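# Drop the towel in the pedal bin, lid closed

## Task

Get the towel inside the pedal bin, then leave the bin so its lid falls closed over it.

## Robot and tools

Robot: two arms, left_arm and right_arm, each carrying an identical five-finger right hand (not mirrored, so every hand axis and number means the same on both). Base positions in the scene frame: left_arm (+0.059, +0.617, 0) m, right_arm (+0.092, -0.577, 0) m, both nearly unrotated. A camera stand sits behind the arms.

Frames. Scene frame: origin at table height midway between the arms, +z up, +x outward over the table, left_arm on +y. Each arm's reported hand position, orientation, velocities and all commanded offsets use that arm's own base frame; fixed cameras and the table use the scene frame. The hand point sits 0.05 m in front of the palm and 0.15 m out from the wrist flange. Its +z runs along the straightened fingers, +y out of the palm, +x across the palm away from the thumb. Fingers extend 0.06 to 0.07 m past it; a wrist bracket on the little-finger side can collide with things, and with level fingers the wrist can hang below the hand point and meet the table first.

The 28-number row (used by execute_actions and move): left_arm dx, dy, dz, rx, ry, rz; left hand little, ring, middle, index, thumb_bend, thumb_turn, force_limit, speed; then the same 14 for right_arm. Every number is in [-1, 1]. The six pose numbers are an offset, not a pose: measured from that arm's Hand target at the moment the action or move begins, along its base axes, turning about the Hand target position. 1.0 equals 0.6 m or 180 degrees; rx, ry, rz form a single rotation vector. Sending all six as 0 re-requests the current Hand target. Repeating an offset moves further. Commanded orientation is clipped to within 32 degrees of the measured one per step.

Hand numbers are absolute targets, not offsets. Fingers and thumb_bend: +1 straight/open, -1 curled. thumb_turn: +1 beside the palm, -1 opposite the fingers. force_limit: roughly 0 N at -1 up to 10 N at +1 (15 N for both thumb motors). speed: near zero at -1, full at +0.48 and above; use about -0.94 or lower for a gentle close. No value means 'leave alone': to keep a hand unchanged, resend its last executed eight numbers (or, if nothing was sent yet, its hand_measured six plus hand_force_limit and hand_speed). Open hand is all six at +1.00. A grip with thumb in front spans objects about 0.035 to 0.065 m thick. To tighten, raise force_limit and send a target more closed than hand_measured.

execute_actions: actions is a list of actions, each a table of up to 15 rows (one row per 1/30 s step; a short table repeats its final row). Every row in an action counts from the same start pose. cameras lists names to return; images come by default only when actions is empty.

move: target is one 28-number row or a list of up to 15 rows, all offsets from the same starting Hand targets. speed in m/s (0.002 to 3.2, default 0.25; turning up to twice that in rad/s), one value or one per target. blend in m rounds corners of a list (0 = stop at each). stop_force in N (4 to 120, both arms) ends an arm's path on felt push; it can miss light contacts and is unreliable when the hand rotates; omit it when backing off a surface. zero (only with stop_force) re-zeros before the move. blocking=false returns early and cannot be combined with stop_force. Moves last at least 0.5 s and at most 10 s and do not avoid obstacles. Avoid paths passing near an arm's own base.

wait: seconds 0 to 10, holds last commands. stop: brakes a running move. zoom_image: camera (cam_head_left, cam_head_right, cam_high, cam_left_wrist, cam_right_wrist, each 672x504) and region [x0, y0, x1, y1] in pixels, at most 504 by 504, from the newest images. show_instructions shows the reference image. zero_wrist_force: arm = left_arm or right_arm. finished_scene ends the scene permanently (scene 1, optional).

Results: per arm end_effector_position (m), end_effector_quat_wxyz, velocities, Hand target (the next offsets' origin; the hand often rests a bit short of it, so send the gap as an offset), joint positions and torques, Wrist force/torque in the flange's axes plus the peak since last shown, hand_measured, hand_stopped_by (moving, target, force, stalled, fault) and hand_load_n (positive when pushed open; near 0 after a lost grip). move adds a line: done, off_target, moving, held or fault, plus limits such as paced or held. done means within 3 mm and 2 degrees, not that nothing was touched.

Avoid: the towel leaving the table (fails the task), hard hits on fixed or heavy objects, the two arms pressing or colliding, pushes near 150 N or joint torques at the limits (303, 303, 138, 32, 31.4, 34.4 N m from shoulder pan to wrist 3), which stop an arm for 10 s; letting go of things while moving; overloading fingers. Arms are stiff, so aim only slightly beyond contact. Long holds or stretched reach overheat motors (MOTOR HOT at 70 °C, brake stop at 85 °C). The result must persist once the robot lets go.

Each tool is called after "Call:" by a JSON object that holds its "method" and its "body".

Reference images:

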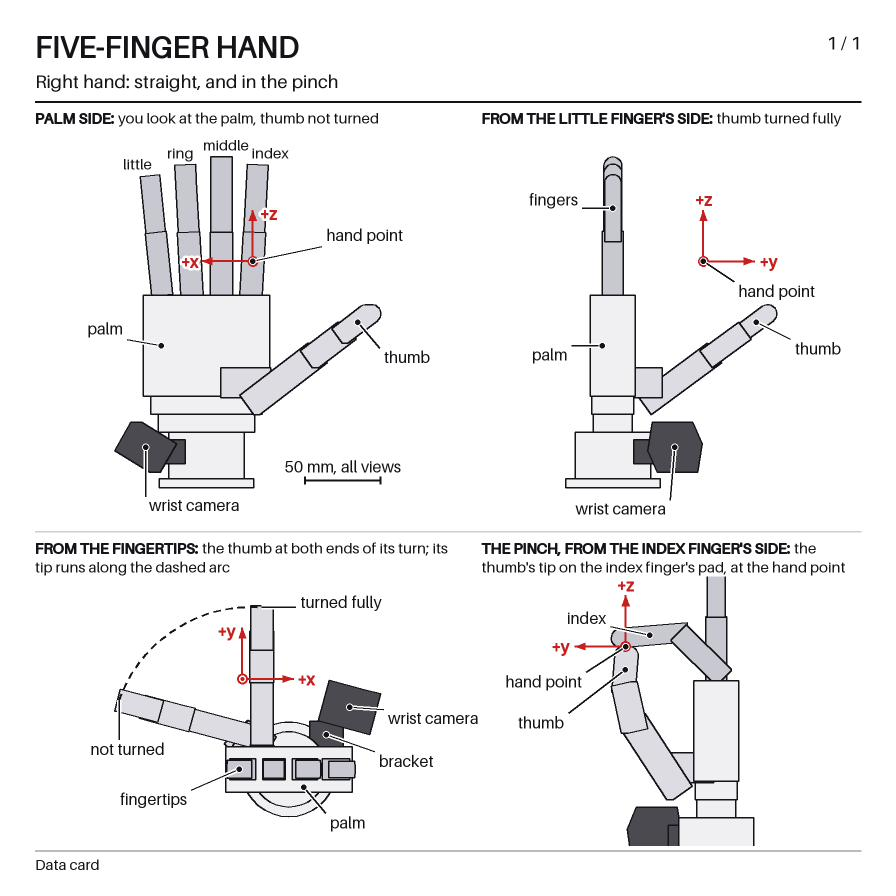

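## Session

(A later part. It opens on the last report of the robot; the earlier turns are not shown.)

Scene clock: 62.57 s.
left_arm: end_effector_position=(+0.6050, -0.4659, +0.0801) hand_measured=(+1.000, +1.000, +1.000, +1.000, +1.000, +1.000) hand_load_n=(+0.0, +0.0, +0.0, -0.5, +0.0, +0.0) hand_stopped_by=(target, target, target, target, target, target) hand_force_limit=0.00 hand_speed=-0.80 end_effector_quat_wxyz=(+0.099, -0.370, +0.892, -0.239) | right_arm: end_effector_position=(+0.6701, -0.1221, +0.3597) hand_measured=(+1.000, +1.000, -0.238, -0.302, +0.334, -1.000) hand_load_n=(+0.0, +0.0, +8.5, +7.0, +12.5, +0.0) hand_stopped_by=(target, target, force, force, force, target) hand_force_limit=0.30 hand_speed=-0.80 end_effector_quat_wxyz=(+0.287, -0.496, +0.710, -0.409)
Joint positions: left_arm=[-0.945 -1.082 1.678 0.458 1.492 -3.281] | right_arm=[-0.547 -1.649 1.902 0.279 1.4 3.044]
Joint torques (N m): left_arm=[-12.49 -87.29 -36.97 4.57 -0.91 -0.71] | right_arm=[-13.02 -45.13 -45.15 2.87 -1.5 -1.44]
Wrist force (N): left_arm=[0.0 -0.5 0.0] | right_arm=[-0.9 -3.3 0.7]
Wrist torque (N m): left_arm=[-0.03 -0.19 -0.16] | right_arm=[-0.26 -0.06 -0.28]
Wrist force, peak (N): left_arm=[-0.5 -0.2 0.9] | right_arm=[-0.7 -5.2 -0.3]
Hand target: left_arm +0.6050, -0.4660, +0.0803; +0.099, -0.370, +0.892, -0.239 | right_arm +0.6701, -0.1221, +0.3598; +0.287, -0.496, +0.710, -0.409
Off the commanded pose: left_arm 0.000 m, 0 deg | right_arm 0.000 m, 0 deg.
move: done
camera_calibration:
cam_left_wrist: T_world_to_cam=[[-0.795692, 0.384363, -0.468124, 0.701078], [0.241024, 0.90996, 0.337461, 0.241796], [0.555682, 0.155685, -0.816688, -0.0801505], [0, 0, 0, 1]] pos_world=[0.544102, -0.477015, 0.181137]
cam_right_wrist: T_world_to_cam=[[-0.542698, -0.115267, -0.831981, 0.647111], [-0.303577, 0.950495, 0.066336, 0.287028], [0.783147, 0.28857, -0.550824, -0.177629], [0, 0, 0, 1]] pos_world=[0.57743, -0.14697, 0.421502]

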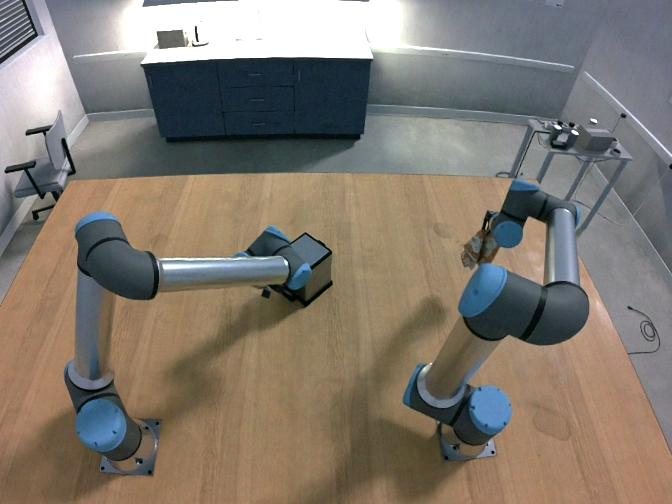

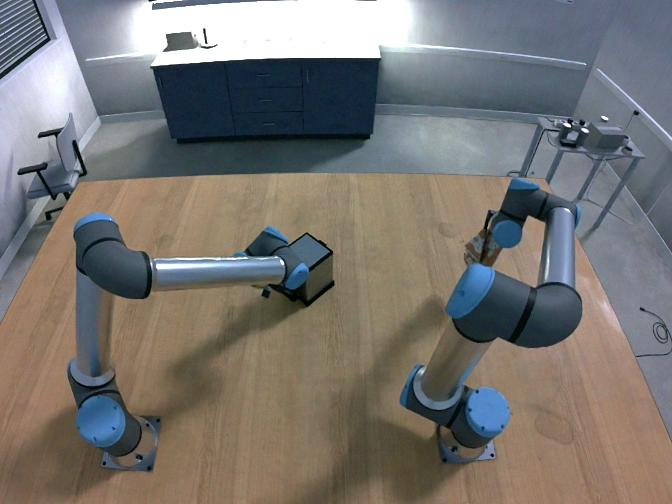

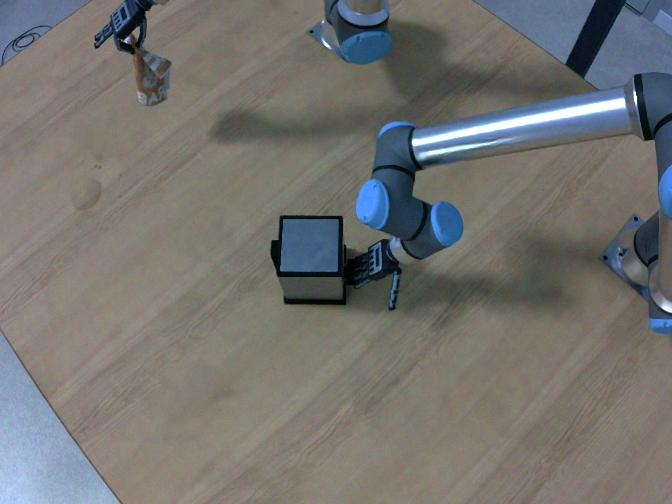

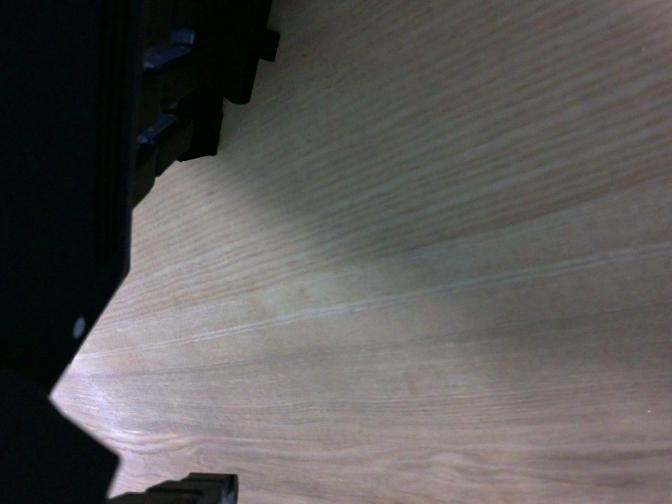

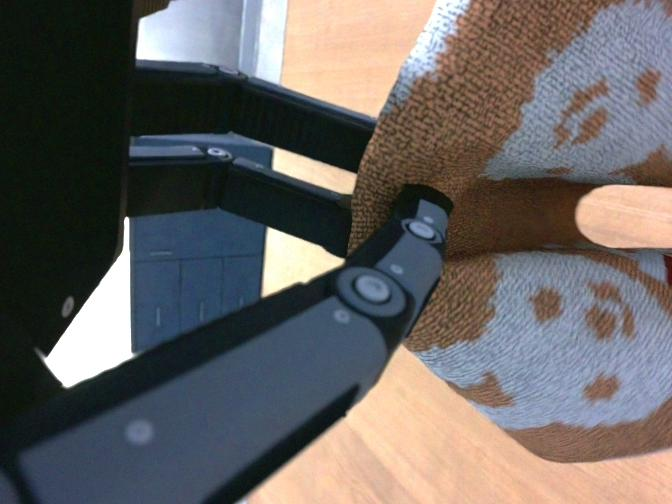

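Call:
{"method": "move", "body": {"target": [0, 0, -0.05, 0, 0, 0, 1, 1, 1, 1, 1, 1, 0, -0.8, 0, 0, 0, 0, 0, 0, 1, 1, -0.4, -0.45, 0.2, -1, 0.3, -0.8], "speed": 0.02, "stop_force": 8, "cameras": ["cam_head_right", "cam_high", "cam_left_wrist"]}}

Scene clock: 71.43 s.
left_arm: end_effector_position=(+0.6050, -0.4660, +0.0686) hand_measured=(+1.000, +1.000, +1.000, +1.000, +1.000, +1.000) hand_load_n=(+0.0, +0.0, +0.5, +0.0, +0.0, +0.0) hand_stopped_by=(target, target, target, target, target, target) hand_force_limit=0.00 hand_speed=-0.80 end_effector_quat_wxyz=(+0.099, -0.370, +0.892, -0.239) | right_arm: end_effector_position=(+0.6701, -0.1221, +0.3598) hand_measured=(+1.000, +1.000, -0.238, -0.302, +0.334, -1.000) hand_load_n=(+0.0, +0.0, +8.0, +7.5, +12.5, +0.0) hand_stopped_by=(target, target, force, force, force, target) hand_force_limit=0.30 hand_speed=-0.80 end_effector_quat_wxyz=(+0.287, -0.496, +0.710, -0.409)
Joint positions: left_arm=[-0.945 -1.071 1.685 0.44 1.492 -3.281] | right_arm=[-0.547 -1.649 1.902 0.279 1.4 3.044]
Joint torques (N m): left_arm=[-11.58 -83.22 -41.05 6.4 -0.66 0.01] | right_arm=[-16.9 -48.49 -46 2.96 1.49 1.24]
Wrist force (N): left_arm=[-0.4 -3.0 -3.6] | right_arm=[-0.8 -3.2 1.1]
Wrist torque (N m): left_arm=[0.39 -0.17 -0.24] | right_arm=[-0.27 -0.09 -0.27]
Wrist force, peak (N): left_arm=[-0.6 -2.0 -8.7] | right_arm=[-1.1 -3.5 0.8]
Hand target: left_arm +0.6050, -0.4660, +0.0686; +0.099, -0.370, +0.892, -0.239 (not the last commanded pose) | right_arm +0.6701, -0.1221, +0.3598; +0.287, -0.496, +0.710, -0.409
Off the commanded pose: left_arm 0.018 m, 0 deg | right_arm 0.000 m, 0 deg.
move: contact (left_arm)
camera_calibration:
cam_left_wrist: T_world_to_cam=[[-0.795646, 0.384304, -0.46825, 0.695781], [0.240994, 0.910003, 0.337366, 0.245796], [0.55576, 0.155579, -0.816656, -0.0896813], [0, 0, 0, 1]] pos_world=[0.544201, -0.477114, 0.169637]
Images, in order (width x height): cam_head_right 672x504, cam_high 672x504, cam_left_wrist 672x504.

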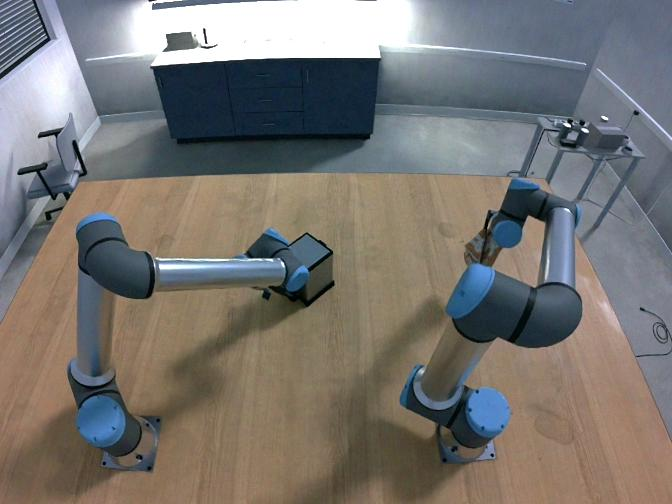

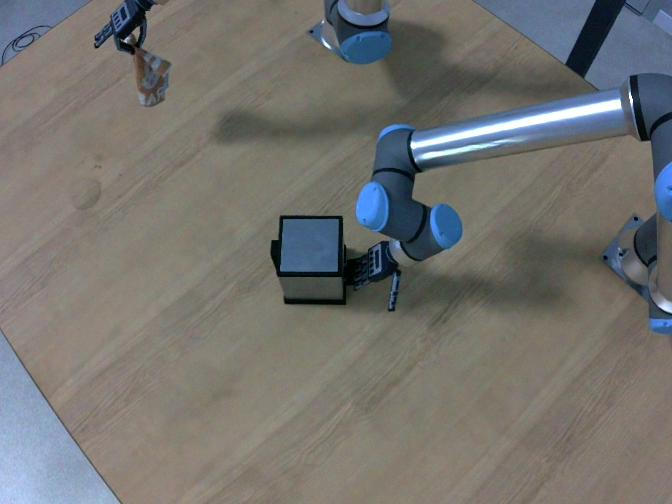

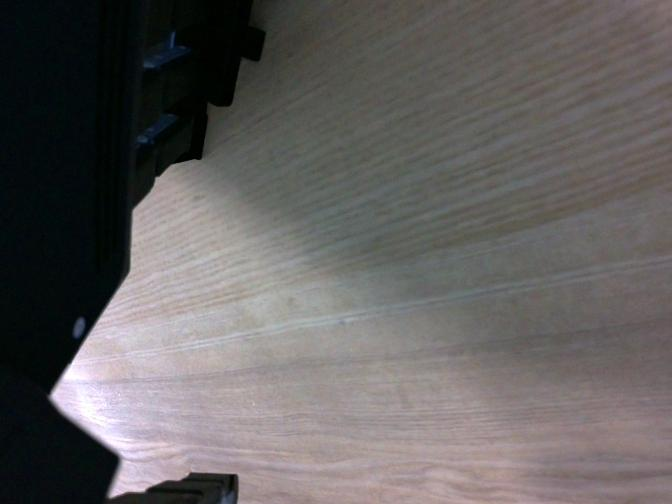

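Call:
{"method": "move", "body": {"target": [0, 0, -0.02, 0, 0, 0, 1, 1, 1, 1, 1, 1, 0, -0.8, 0, 0, 0, 0, 0, 0, 1, 1, -0.4, -0.45, 0.2, -1, 0.3, -0.8], "speed": 0.015, "stop_force": 18, "zero": false, "cameras": ["cam_head_right", "cam_high", "cam_left_wrist"]}}

Scene clock: 74.77 s.
left_arm: end_effector_position=(+0.6050, -0.4660, +0.0566) hand_measured=(+1.000, +1.000, +1.000, +1.000, +1.000, +1.000) hand_load_n=(+0.0, +0.0, +0.0, +0.0, +0.0, -0.5) hand_stopped_by=(target, target, target, target, target, target) hand_force_limit=0.00 hand_speed=-0.80 end_effector_quat_wxyz=(+0.099, -0.370, +0.892, -0.239) | right_arm: end_effector_position=(+0.6701, -0.1221, +0.3598) hand_measured=(+1.000, +1.000, -0.238, -0.302, +0.334, -1.000) hand_load_n=(+0.0, +0.0, +8.5, +7.5, +12.5, +0.0) hand_stopped_by=(target, target, force, force, force, target) hand_force_limit=0.30 hand_speed=-0.80 end_effector_quat_wxyz=(+0.287, -0.496, +0.710, -0.409)
Joint positions: left_arm=[-0.945 -1.06 1.692 0.421 1.492 -3.281] | right_arm=[-0.547 -1.649 1.902 0.279 1.4 3.044]
Joint torques (N m): left_arm=[-6.88 -86.55 -42.9 4.43 -0.72 -0.14] | right_arm=[-15.82 -46.69 -46.22 3.03 1.41 1.14]
Wrist force (N): left_arm=[-0.1 -0.2 -2.5] | right_arm=[-0.8 -3.1 1.0]
Wrist torque (N m): left_arm=[0.16 -0.17 -0.16] | right_arm=[-0.24 -0.08 -0.27]
Wrist force, peak (N): left_arm=[-0.5 -1.7 -7.6] | right_arm=[-1.0 -3.6 0.8]
Hand target: left_arm +0.6050, -0.4660, +0.0566; +0.099, -0.370, +0.892, -0.239 | right_arm +0.6701, -0.1221, +0.3598; +0.287, -0.496, +0.710, -0.409
Off the commanded pose: left_arm 0.000 m, 0 deg | right_arm 0.000 m, 0 deg.
move: done
camera_calibration:
cam_left_wrist: T_world_to_cam=[[-0.795646, 0.384304, -0.46825, 0.690162], [0.240994, 0.910003, 0.337366, 0.249844], [0.55576, 0.155579, -0.816656, -0.0994812], [0, 0, 0, 1]] pos_world=[0.544201, -0.477114, 0.157637]
Images, in order (width x height): cam_head_right 672x504, cam_high 672x504, cam_left_wrist 672x504.

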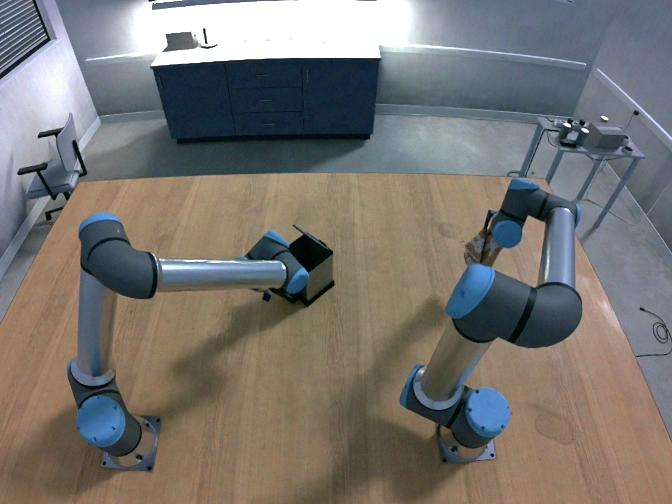

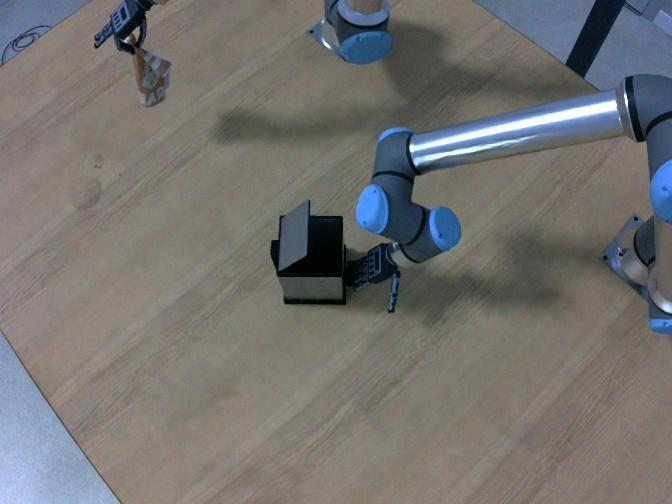

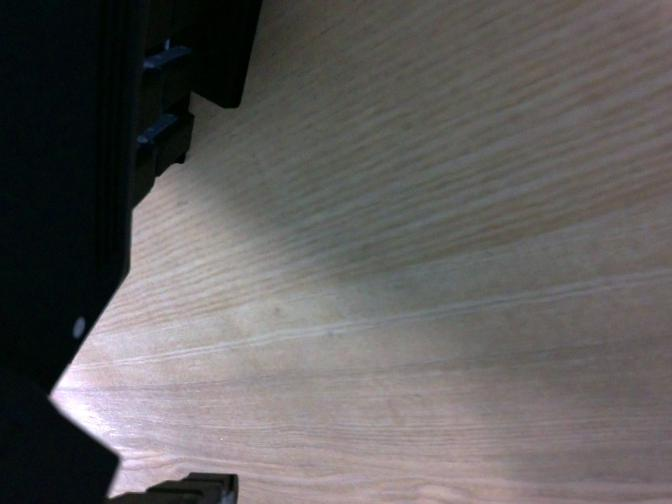

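Call:
{"method": "move", "body": {"target": [0, 0, -0.02, 0, 0, 0, 1, 1, 1, 1, 1, 1, 0, -0.8, 0, 0, 0, 0, 0, 0, 1, 1, -0.4, -0.45, 0.2, -1, 0.3, -0.8], "speed": 0.015, "stop_force": 12, "zero": false, "cameras": ["cam_head_right", "cam_high", "cam_left_wrist"]}}

Call:
{"method": "zoom_image", "body": {"camera": "cam_high", "region": [240, 170, 430, 320]}}

Call:
{"method": "zoom_image", "body": {"camera": "cam_head_right", "region": [220, 190, 370, 320]}}

Scene clock: 77.07 s.
left_arm: end_effector_position=(+0.6051, -0.4660, +0.0526) hand_measured=(+1.000, +1.000, +1.000, +1.000, +1.000, +1.000) hand_load_n=(+0.5, +0.0, +0.0, +0.5, +0.0, +0.0) hand_stopped_by=(target, target, target, target, target, target) hand_force_limit=0.00 hand_speed=-0.80 end_effector_quat_wxyz=(+0.099, -0.370, +0.892, -0.239) | right_arm: end_effector_position=(+0.6701, -0.1221, +0.3598) hand_measured=(+1.000, +1.000, -0.238, -0.302, +0.334, -1.000) hand_load_n=(+0.0, +0.0, +8.5, +7.5, +12.5, +0.0) hand_stopped_by=(target, target, force, force, force, target) hand_force_limit=0.30 hand_speed=-0.80 end_effector_quat_wxyz=(+0.287, -0.496, +0.710, -0.409)
Joint positions: left_arm=[-0.945 -1.056 1.694 0.415 1.492 -3.281] | right_arm=[-0.547 -1.649 1.902 0.279 1.4 3.044]
Joint torques (N m): left_arm=[-5.87 -78.74 -40.26 4.07 -0.66 -0.19] | right_arm=[-16.74 -45.51 -45.63 3.29 1.35 1.34]
Wrist force (N): left_arm=[-0.9 -1.2 -14.3] | right_arm=[-0.8 -3.2 1.0]
Wrist torque (N m): left_arm=[0.93 0.13 -0.23] | right_arm=[-0.27 -0.08 -0.28]
Wrist force, peak (N): left_arm=[-0.9 -4.0 -19.6] | right_arm=[-0.7 -3.5 0.9]
Hand target: left_arm +0.6051, -0.4660, +0.0526; +0.099, -0.370, +0.892, -0.239 (not the last commanded pose) | right_arm +0.6701, -0.1221, +0.3598; +0.287, -0.496, +0.710, -0.409
Off the commanded pose: left_arm 0.008 m, 0 deg | right_arm 0.000 m, 0 deg.
move: contact (left_arm)
camera_calibration:
cam_left_wrist: T_world_to_cam=[[-0.79561, 0.384275, -0.468335, 0.688221], [0.240989, 0.91003, 0.337298, 0.251253], [0.555814, 0.155494, -0.816635, -0.102903], [0, 0, 0, 1]] pos_world=[0.544201, -0.477114, 0.153537]
Images, in order (width x height): cam_head_right 672x504, cam_high 672x504, cam_left_wrist 672x504.

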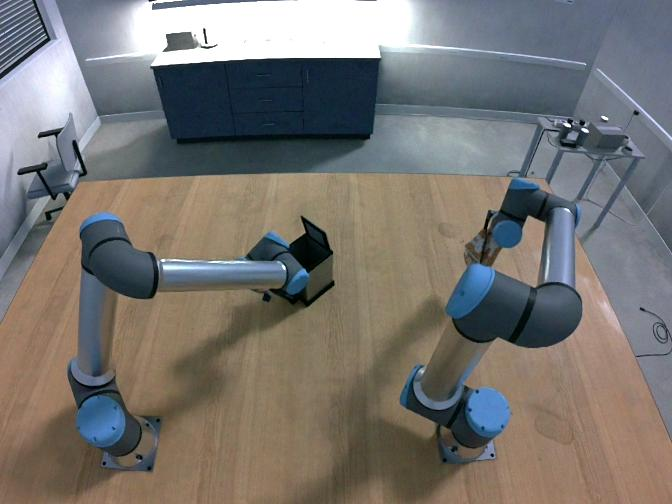

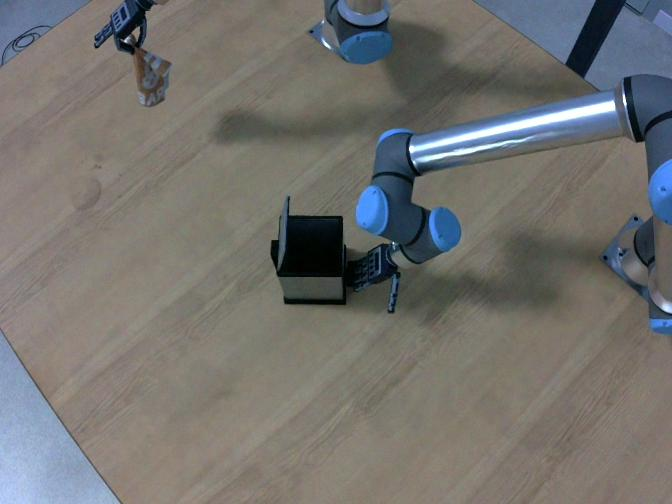

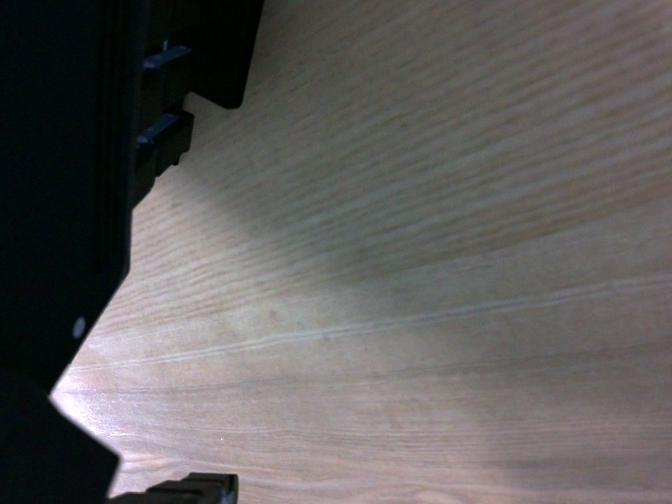

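Scaled by 2.653 from the camera's 672x504 image, which has a finer 960x720 frame.

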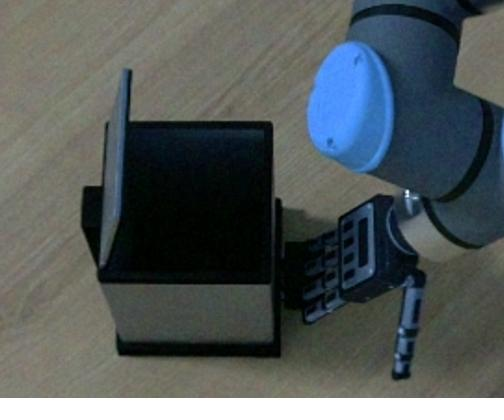

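Scaled by 3.360 from the camera's 672x504 image, which has a finer 960x720 frame.

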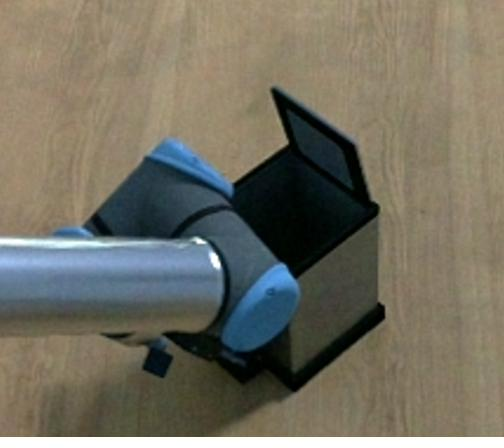

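Call:
{"method": "move", "body": {"target": [[0, 0, 0.0017, 0, 0, 0, 1, 1, 1, 1, 1, 1, 0, -0.8, 0, 0, 0.1667, 0.114, 0.3133, 0, 1, 1, -0.4, -0.45, 0.2, -1, 0.3, -0.8], [0, 0, 0.0017, 0, 0, 0, 1, 1, 1, 1, 1, 1, 0, -0.8, -0.2367, 0.915, 0.167, -0.1168, 0.3388, 0.3906, 1, 1, -0.4, -0.45, 0.2, -1, 0.3, -0.8]], "speed": 0.3, "blend": 0.03, "cameras": ["all"]}}

Scene clock: 97.40 s.
left_arm: end_effector_position=(+0.6051, -0.4660, +0.0536) hand_measured=(+1.000, +1.000, +1.000, +1.000, +1.000, +1.000) hand_load_n=(+0.0, +0.0, +0.0, +0.0, +0.0, +0.0) hand_stopped_by=(target, target, target, target, target, target) hand_force_limit=0.00 hand_speed=-0.80 end_effector_quat_wxyz=(+0.099, -0.370, +0.892, -0.239) | right_arm: end_effector_position=(+0.5281, +0.4268, +0.4601) hand_measured=(+1.000, +1.000, -0.238, -0.302, +0.334, -1.000) hand_load_n=(+0.0, +0.0, +8.5, +7.5, +12.5, +0.0) hand_stopped_by=(target, target, force, force, force, target) hand_force_limit=0.30 hand_speed=-0.80 end_effector_quat_wxyz=(+0.000, +0.961, -0.276, +0.000)
Joint positions: left_arm=[-0.945 -1.057 1.693 0.416 1.492 -3.281] | right_arm=[0.431 -1.108 1.111 1.568 1.571 2.562]
Joint torques (N m): left_arm=[-3.41 -87.64 -41.53 5.89 -0.35 -0.22] | right_arm=[12.97 -71.85 -40.37 -0.92 1.38 -2.19]
Wrist force (N): left_arm=[-0.1 -0.2 -1.4] | right_arm=[-0.8 -1.0 0.6]
Wrist torque (N m): left_arm=[0.09 -0.15 -0.16] | right_arm=[-0.05 -0.01 0.06]
Wrist force, peak (N): left_arm=[-0.4 -1.2 -15.0] | right_arm=[-3.0 -2.8 0.9]
Hand target: left_arm +0.6051, -0.4660, +0.0536; +0.099, -0.370, +0.892, -0.239 | right_arm +0.5281, +0.4269, +0.4600; +0.000, +0.961, -0.276, +0.000
Off the commanded pose: left_arm 0.000 m, 0 deg | right_arm 0.000 m, 0 deg.
move: done
camera_calibration:
cam_left_wrist: T_world_to_cam=[[-0.795563, 0.384222, -0.468458, 0.688704], [0.240964, 0.91007, 0.337207, 0.250929], [0.555892, 0.155387, -0.816602, -0.102103], [0, 0, 0, 1]] pos_world=[0.544201, -0.477113, 0.154637]
cam_right_wrist: T_world_to_cam=[[-0.257211, -0.966322, -0.00803237, 0.55013], [-0.800619, 0.208436, 0.561751, 0.0667841], [-0.541158, 0.15092, -0.827267, 0.715684], [0, 0, 0, 1]] pos_world=[0.582267, 0.409672, 0.558965]

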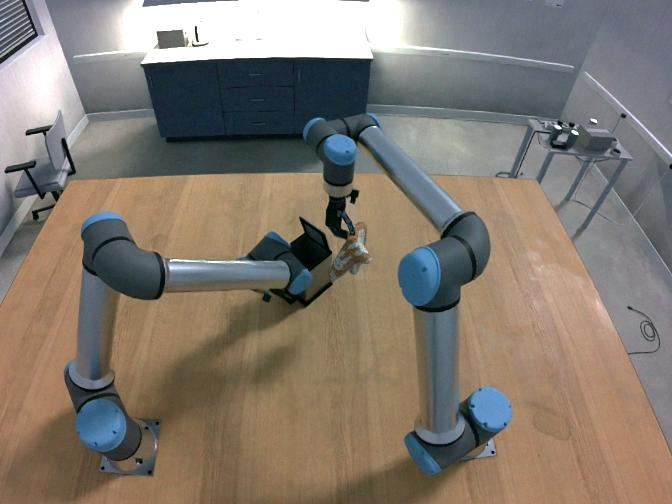

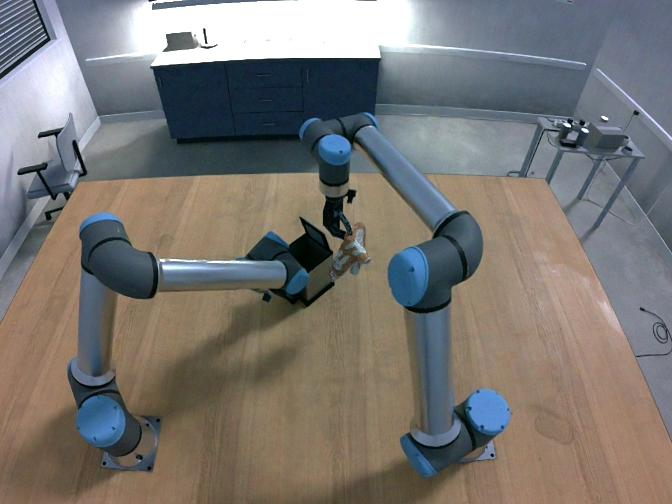

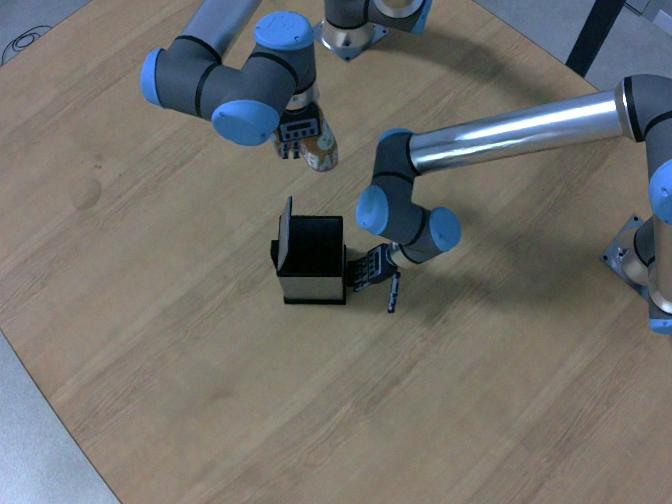

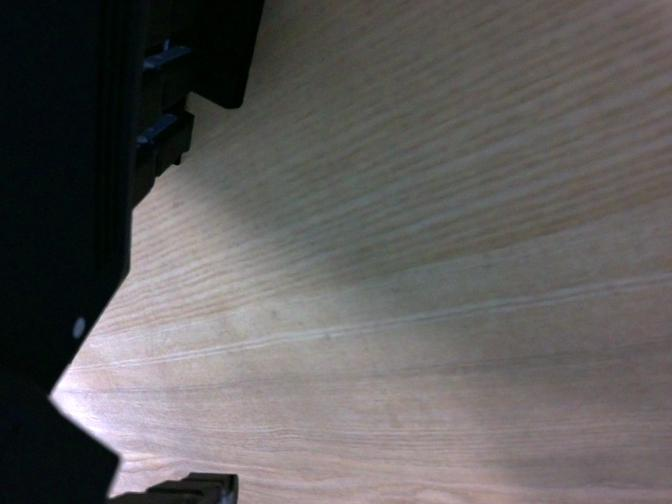

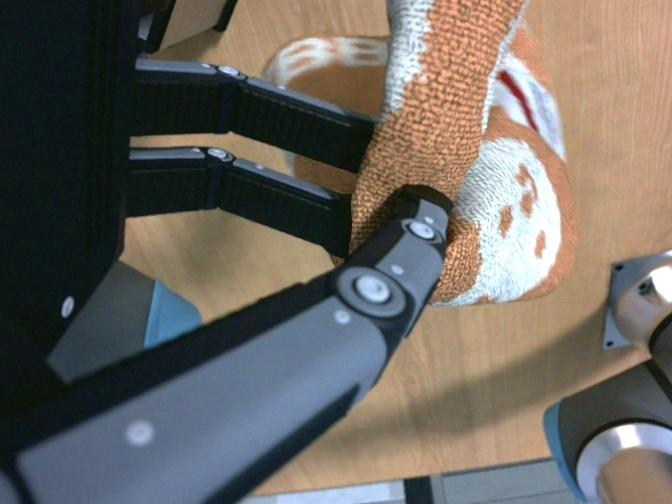

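Call:
{"method": "move", "body": {"target": [0, 0, 0, 0, 0, 0, 1, 1, 1, 1, 1, 1, 0, -0.8, 0.2315, 0.242, 0, 0, 0, 0.4278, 1, 1, -0.4, -0.45, 0.2, -1, 0.3, -0.8], "speed": 0.3, "cameras": ["all"]}}

Call:
{"method": "zoom_image", "body": {"camera": "cam_high", "region": [200, 100, 440, 320]}}

Call:
{"method": "zoom_image", "body": {"camera": "cam_head_right", "region": [220, 110, 420, 320]}}

Scene clock: 101.60 s.
left_arm: end_effector_position=(+0.6051, -0.4660, +0.0536) hand_measured=(+1.000, +1.000, +1.000, +1.000, +1.000, +1.000) hand_load_n=(+0.0, +0.0, +0.0, +0.0, +0.0, +0.0) hand_stopped_by=(target, target, target, target, target, target) hand_force_limit=0.00 hand_speed=-0.80 end_effector_quat_wxyz=(+0.099, -0.370, +0.892, -0.239) | right_arm: end_effector_position=(+0.6668, +0.5722, +0.4601) hand_measured=(+1.000, +1.000, -0.238, -0.302, +0.334, -1.000) hand_load_n=(+0.0, +0.0, +8.5, +7.5, +12.0, +0.0) hand_stopped_by=(target, target, force, force, force, target) hand_force_limit=0.30 hand_speed=-0.80 end_effector_quat_wxyz=(+0.000, +0.924, +0.382, +0.000)
Joint positions: left_arm=[-0.945 -1.057 1.693 0.416 1.492 -3.281] | right_arm=[0.585 -0.734 0.494 1.811 1.571 1.371]
Joint torques (N m): left_arm=[-4.14 -85.18 -39.03 5.63 -0.61 -0.42] | right_arm=[-16.77 -100.53 -38.9 -0.81 -1.12 -2.2]
Wrist force (N): left_arm=[-0.1 -0.3 -1.8] | right_arm=[-1.0 0.0 0.4]
Wrist torque (N m): left_arm=[0.13 -0.15 -0.16] | right_arm=[0.06 0.04 0.10]
Wrist force, peak (N): left_arm=[-0.1 -0.2 -2.6] | right_arm=[-1.7 -1.4 0.6]
Hand target: left_arm +0.6051, -0.4660, +0.0536; +0.099, -0.370, +0.892, -0.239 | right_arm +0.6670, +0.5721, +0.4600; +0.000, +0.924, +0.382, +0.000
Off the commanded pose: left_arm 0.000 m, 0 deg | right_arm 0.000 m, 0 deg.
move: done
camera_calibration:
cam_left_wrist: T_world_to_cam=[[-0.795563, 0.384222, -0.468458, 0.688704], [0.240964, 0.91007, 0.337207, 0.250929], [0.555892, 0.155387, -0.816602, -0.102103], [0, 0, 0, 1]] pos_world=[0.544201, -0.477113, 0.154637]
cam_right_wrist: T_world_to_cam=[[0.88389, -0.467622, -0.00821832, -0.319875], [-0.382781, -0.733397, 0.561789, 0.407881], [-0.268733, -0.493414, -0.82724, 0.955874], [0, 0, 0, 1]] pos_world=[0.695737, 0.6212, 0.558965]

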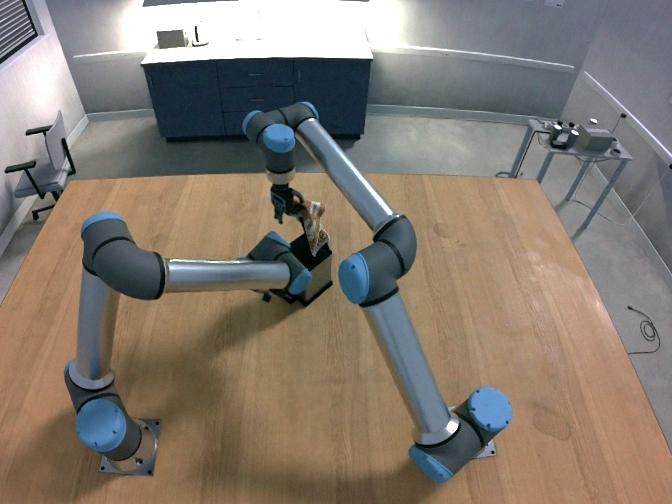

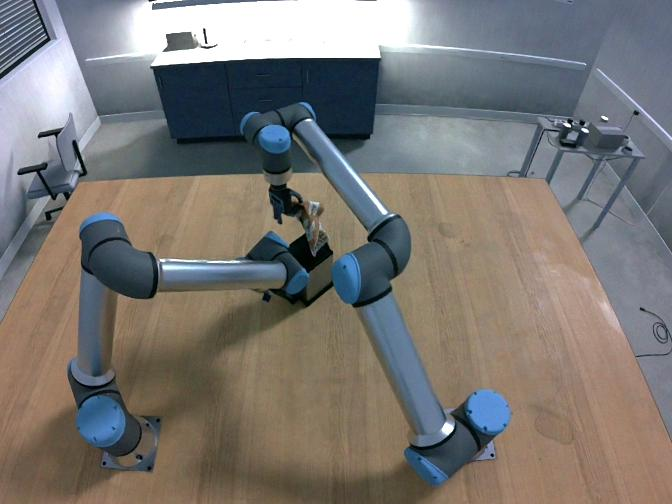

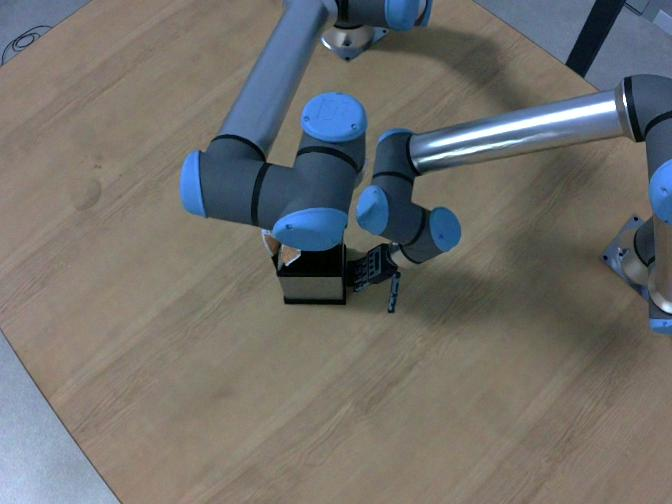

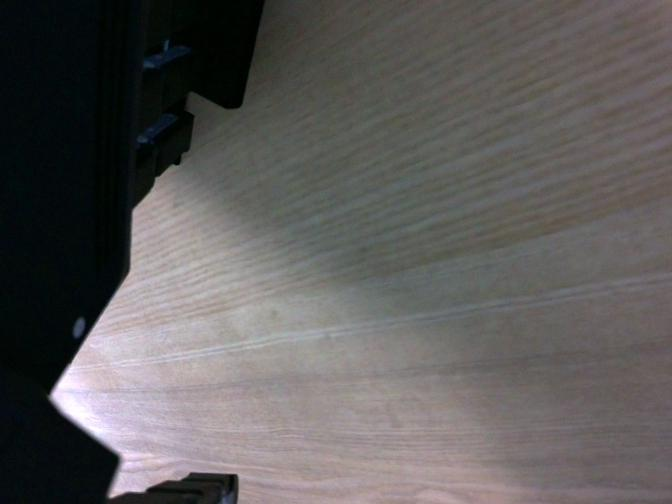

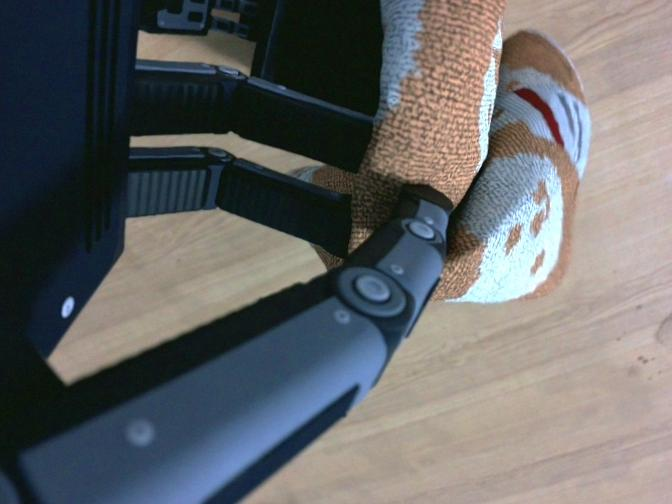

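Scaled by 2.100 from the camera's 672x504 image, which has a finer 960x720 frame.

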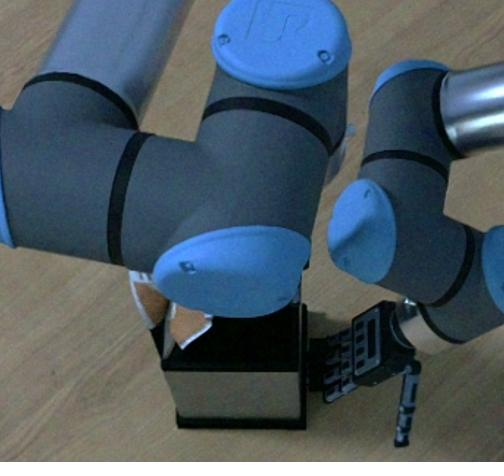

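Scaled by 2.400 from the camera's 672x504 image, which has a finer 960x720 frame.

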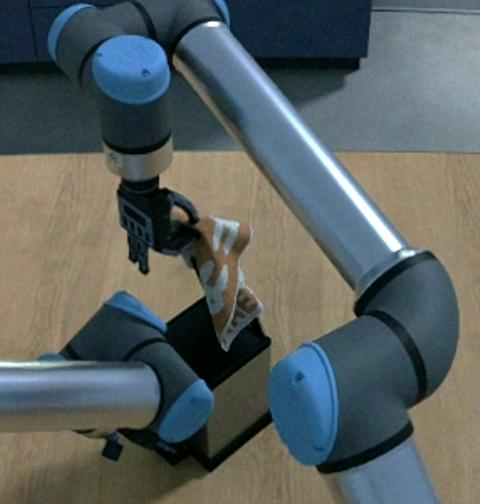

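Call:
{"method": "zoom_image", "body": {"camera": "cam_head_left", "region": [220, 110, 420, 320]}}

Scaled by 2.400 from the camera's 672x504 image, which has a finer 960x720 frame.

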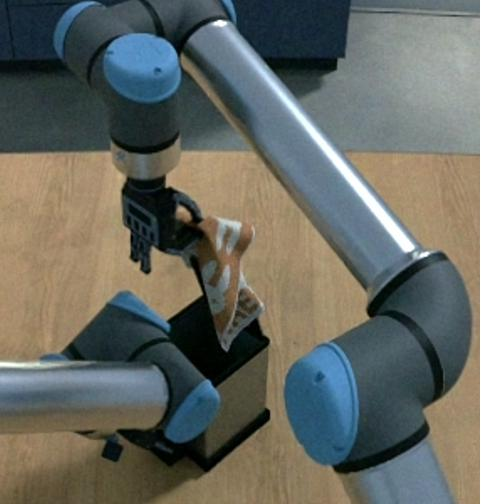

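Call:
{"method": "move", "body": {"target": [[0, 0, 0, 0, 0, 0, 1, 1, 1, 1, 1, 1, 0, -0.8, 0, 0, 0.1, 0, 0, 0, 1, 1, -0.4, -0.45, 0.2, -1, 0.3, -0.8], [0, 0, 0, 0, 0, 0, 1, 1, 1, 1, 1, 1, 0, -0.8, -0.04, 0.0117, 0.2, 0.118, 0.118, 0, 1, 1, -0.4, -0.45, 0.2, -1, 0.3, -0.8]], "speed": 0.25, "blend": 0.03, "cameras": ["all"]}}

Call:
{"method": "zoom_image", "body": {"camera": "cam_high", "region": [200, 100, 440, 320]}}

Call:
{"method": "zoom_image", "body": {"camera": "cam_head_right", "region": [220, 90, 420, 320]}}

Call:
{"method": "zoom_image", "body": {"camera": "cam_head_left", "region": [220, 90, 420, 320]}}

Scene clock: 117.03 s.
left_arm: end_effector_position=(+0.6051, -0.4660, +0.0536) hand_measured=(+1.000, +1.000, +1.000, +1.000, +1.000, +1.000) hand_load_n=(+0.0, +0.0, +0.0, +0.0, +0.0, -0.5) hand_stopped_by=(target, target, target, target, target, target) hand_force_limit=0.00 hand_speed=-0.80 end_effector_quat_wxyz=(+0.099, -0.370, +0.892, -0.239) | right_arm: end_effector_position=(+0.6414, +0.5777, +0.5786) hand_measured=(+1.000, +1.000, -0.238, -0.302, +0.334, -1.000) hand_load_n=(+0.0, +0.0, +8.5, +7.5, +12.5, +0.0) hand_stopped_by=(target, target, force, force, force, target) hand_force_limit=0.30 hand_speed=-0.80 end_effector_quat_wxyz=(-0.248, +0.891, +0.369, -0.091)
Joint positions: left_arm=[-0.945 -1.057 1.693 0.416 1.492 -3.281] | right_arm=[0.445 -0.587 0.035 2.295 1.063 1.185]
Joint torques (N m): left_arm=[-3.38 -74.99 -33.54 4.51 -0.65 -0.44] | right_arm=[7.9 -121.46 -34.25 0.7 -1.58 -1.12]
Wrist force (N): left_arm=[-0.2 -0.5 -1.4] | right_arm=[-1.1 -2.5 0.5]
Wrist torque (N m): left_arm=[0.05 -0.15 -0.17] | right_arm=[-0.15 0.07 0.01]
Wrist force, peak (N): left_arm=[0.0 -0.2 -2.8] | right_arm=[-1.4 -2.8 0.2]
Hand target: left_arm +0.6051, -0.4660, +0.0536; +0.099, -0.370, +0.892, -0.239 | right_arm +0.6430, +0.5791, +0.5800; -0.239, +0.893, +0.369, -0.099
Off the commanded pose: left_arm 0.000 m, 0 deg | right_arm 0.003 m, 1 deg.
elbow stopped short (right arm): the move would have taken joint 3 (elbow) straighter than the controller allows.
move: done
camera_calibration:
cam_left_wrist: T_world_to_cam=[[-0.795563, 0.384222, -0.468458, 0.688704], [0.240964, 0.91007, 0.337207, 0.250929], [0.555892, 0.155387, -0.816602, -0.102103], [0, 0, 0, 1]] pos_world=[0.544201, -0.477113, 0.154637]
cam_right_wrist: T_world_to_cam=[[0.792911, -0.366685, -0.486657, -0.0170079], [-0.214687, -0.915567, 0.34007, 0.461278], [-0.570265, -0.165166, -0.804685, 1.0405], [0, 0, 0, 1]] pos_world=[0.705876, 0.587949, 0.67213]

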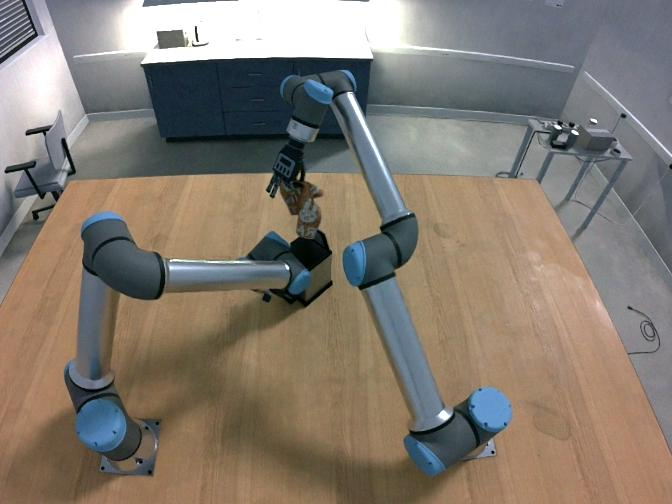

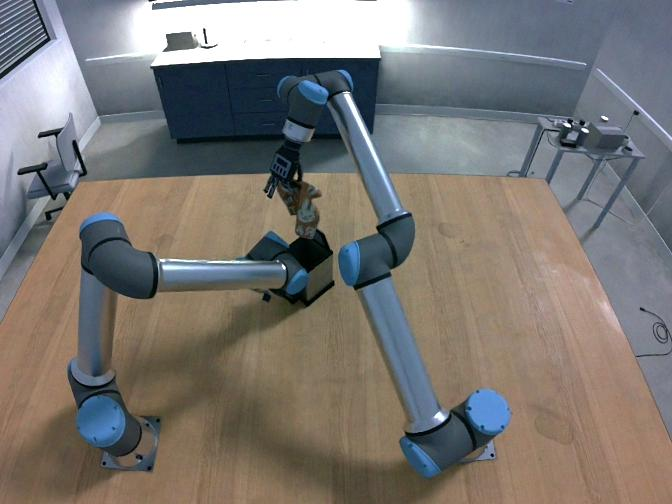

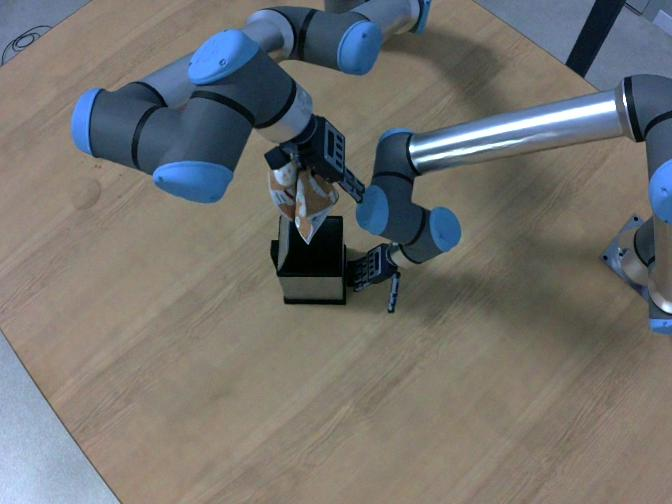

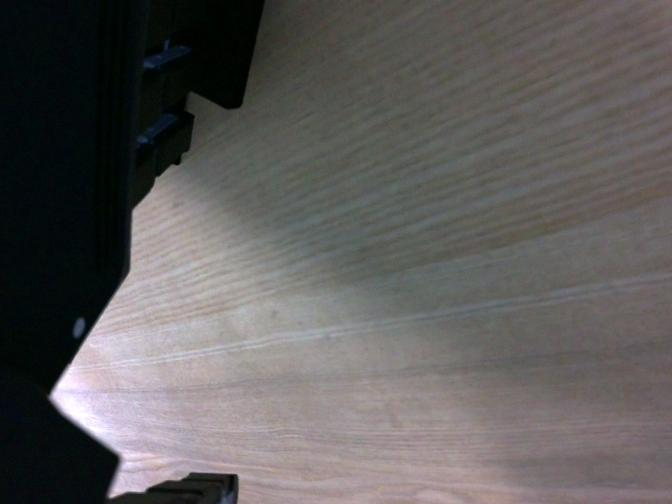

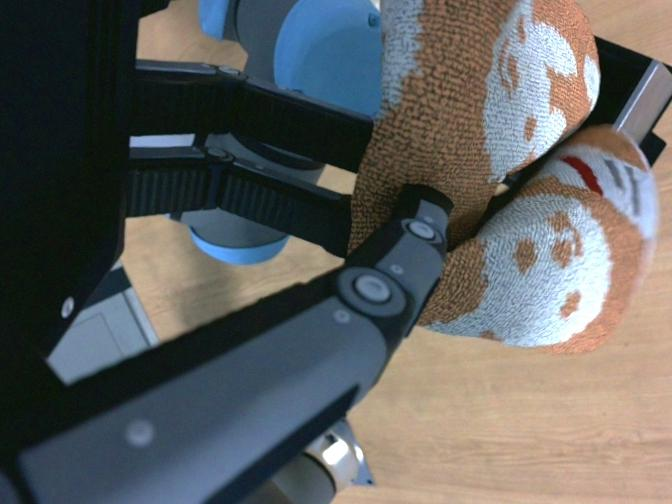

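Scaled by 2.100 from the camera's 672x504 image, which has a finer 960x720 frame.

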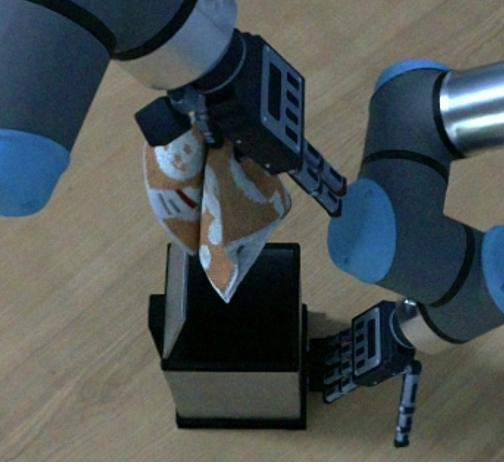

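Scaled by 2.191 from the camera's 672x504 image, which has a finer 960x720 frame.

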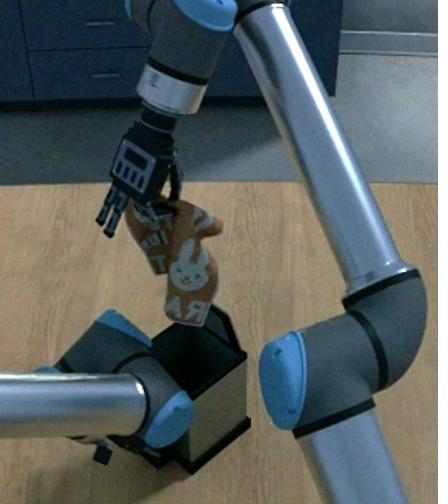

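Scaled by 2.191 from the camera's 672x504 image, which has a finer 960x720 frame.

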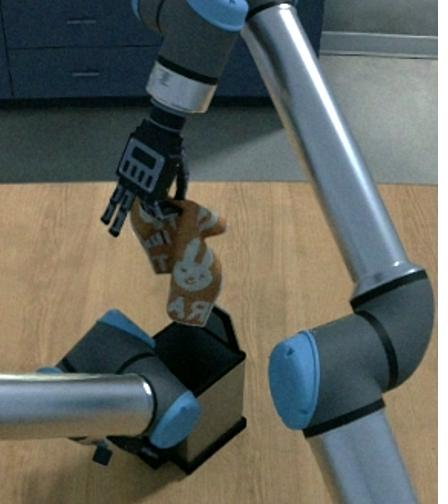

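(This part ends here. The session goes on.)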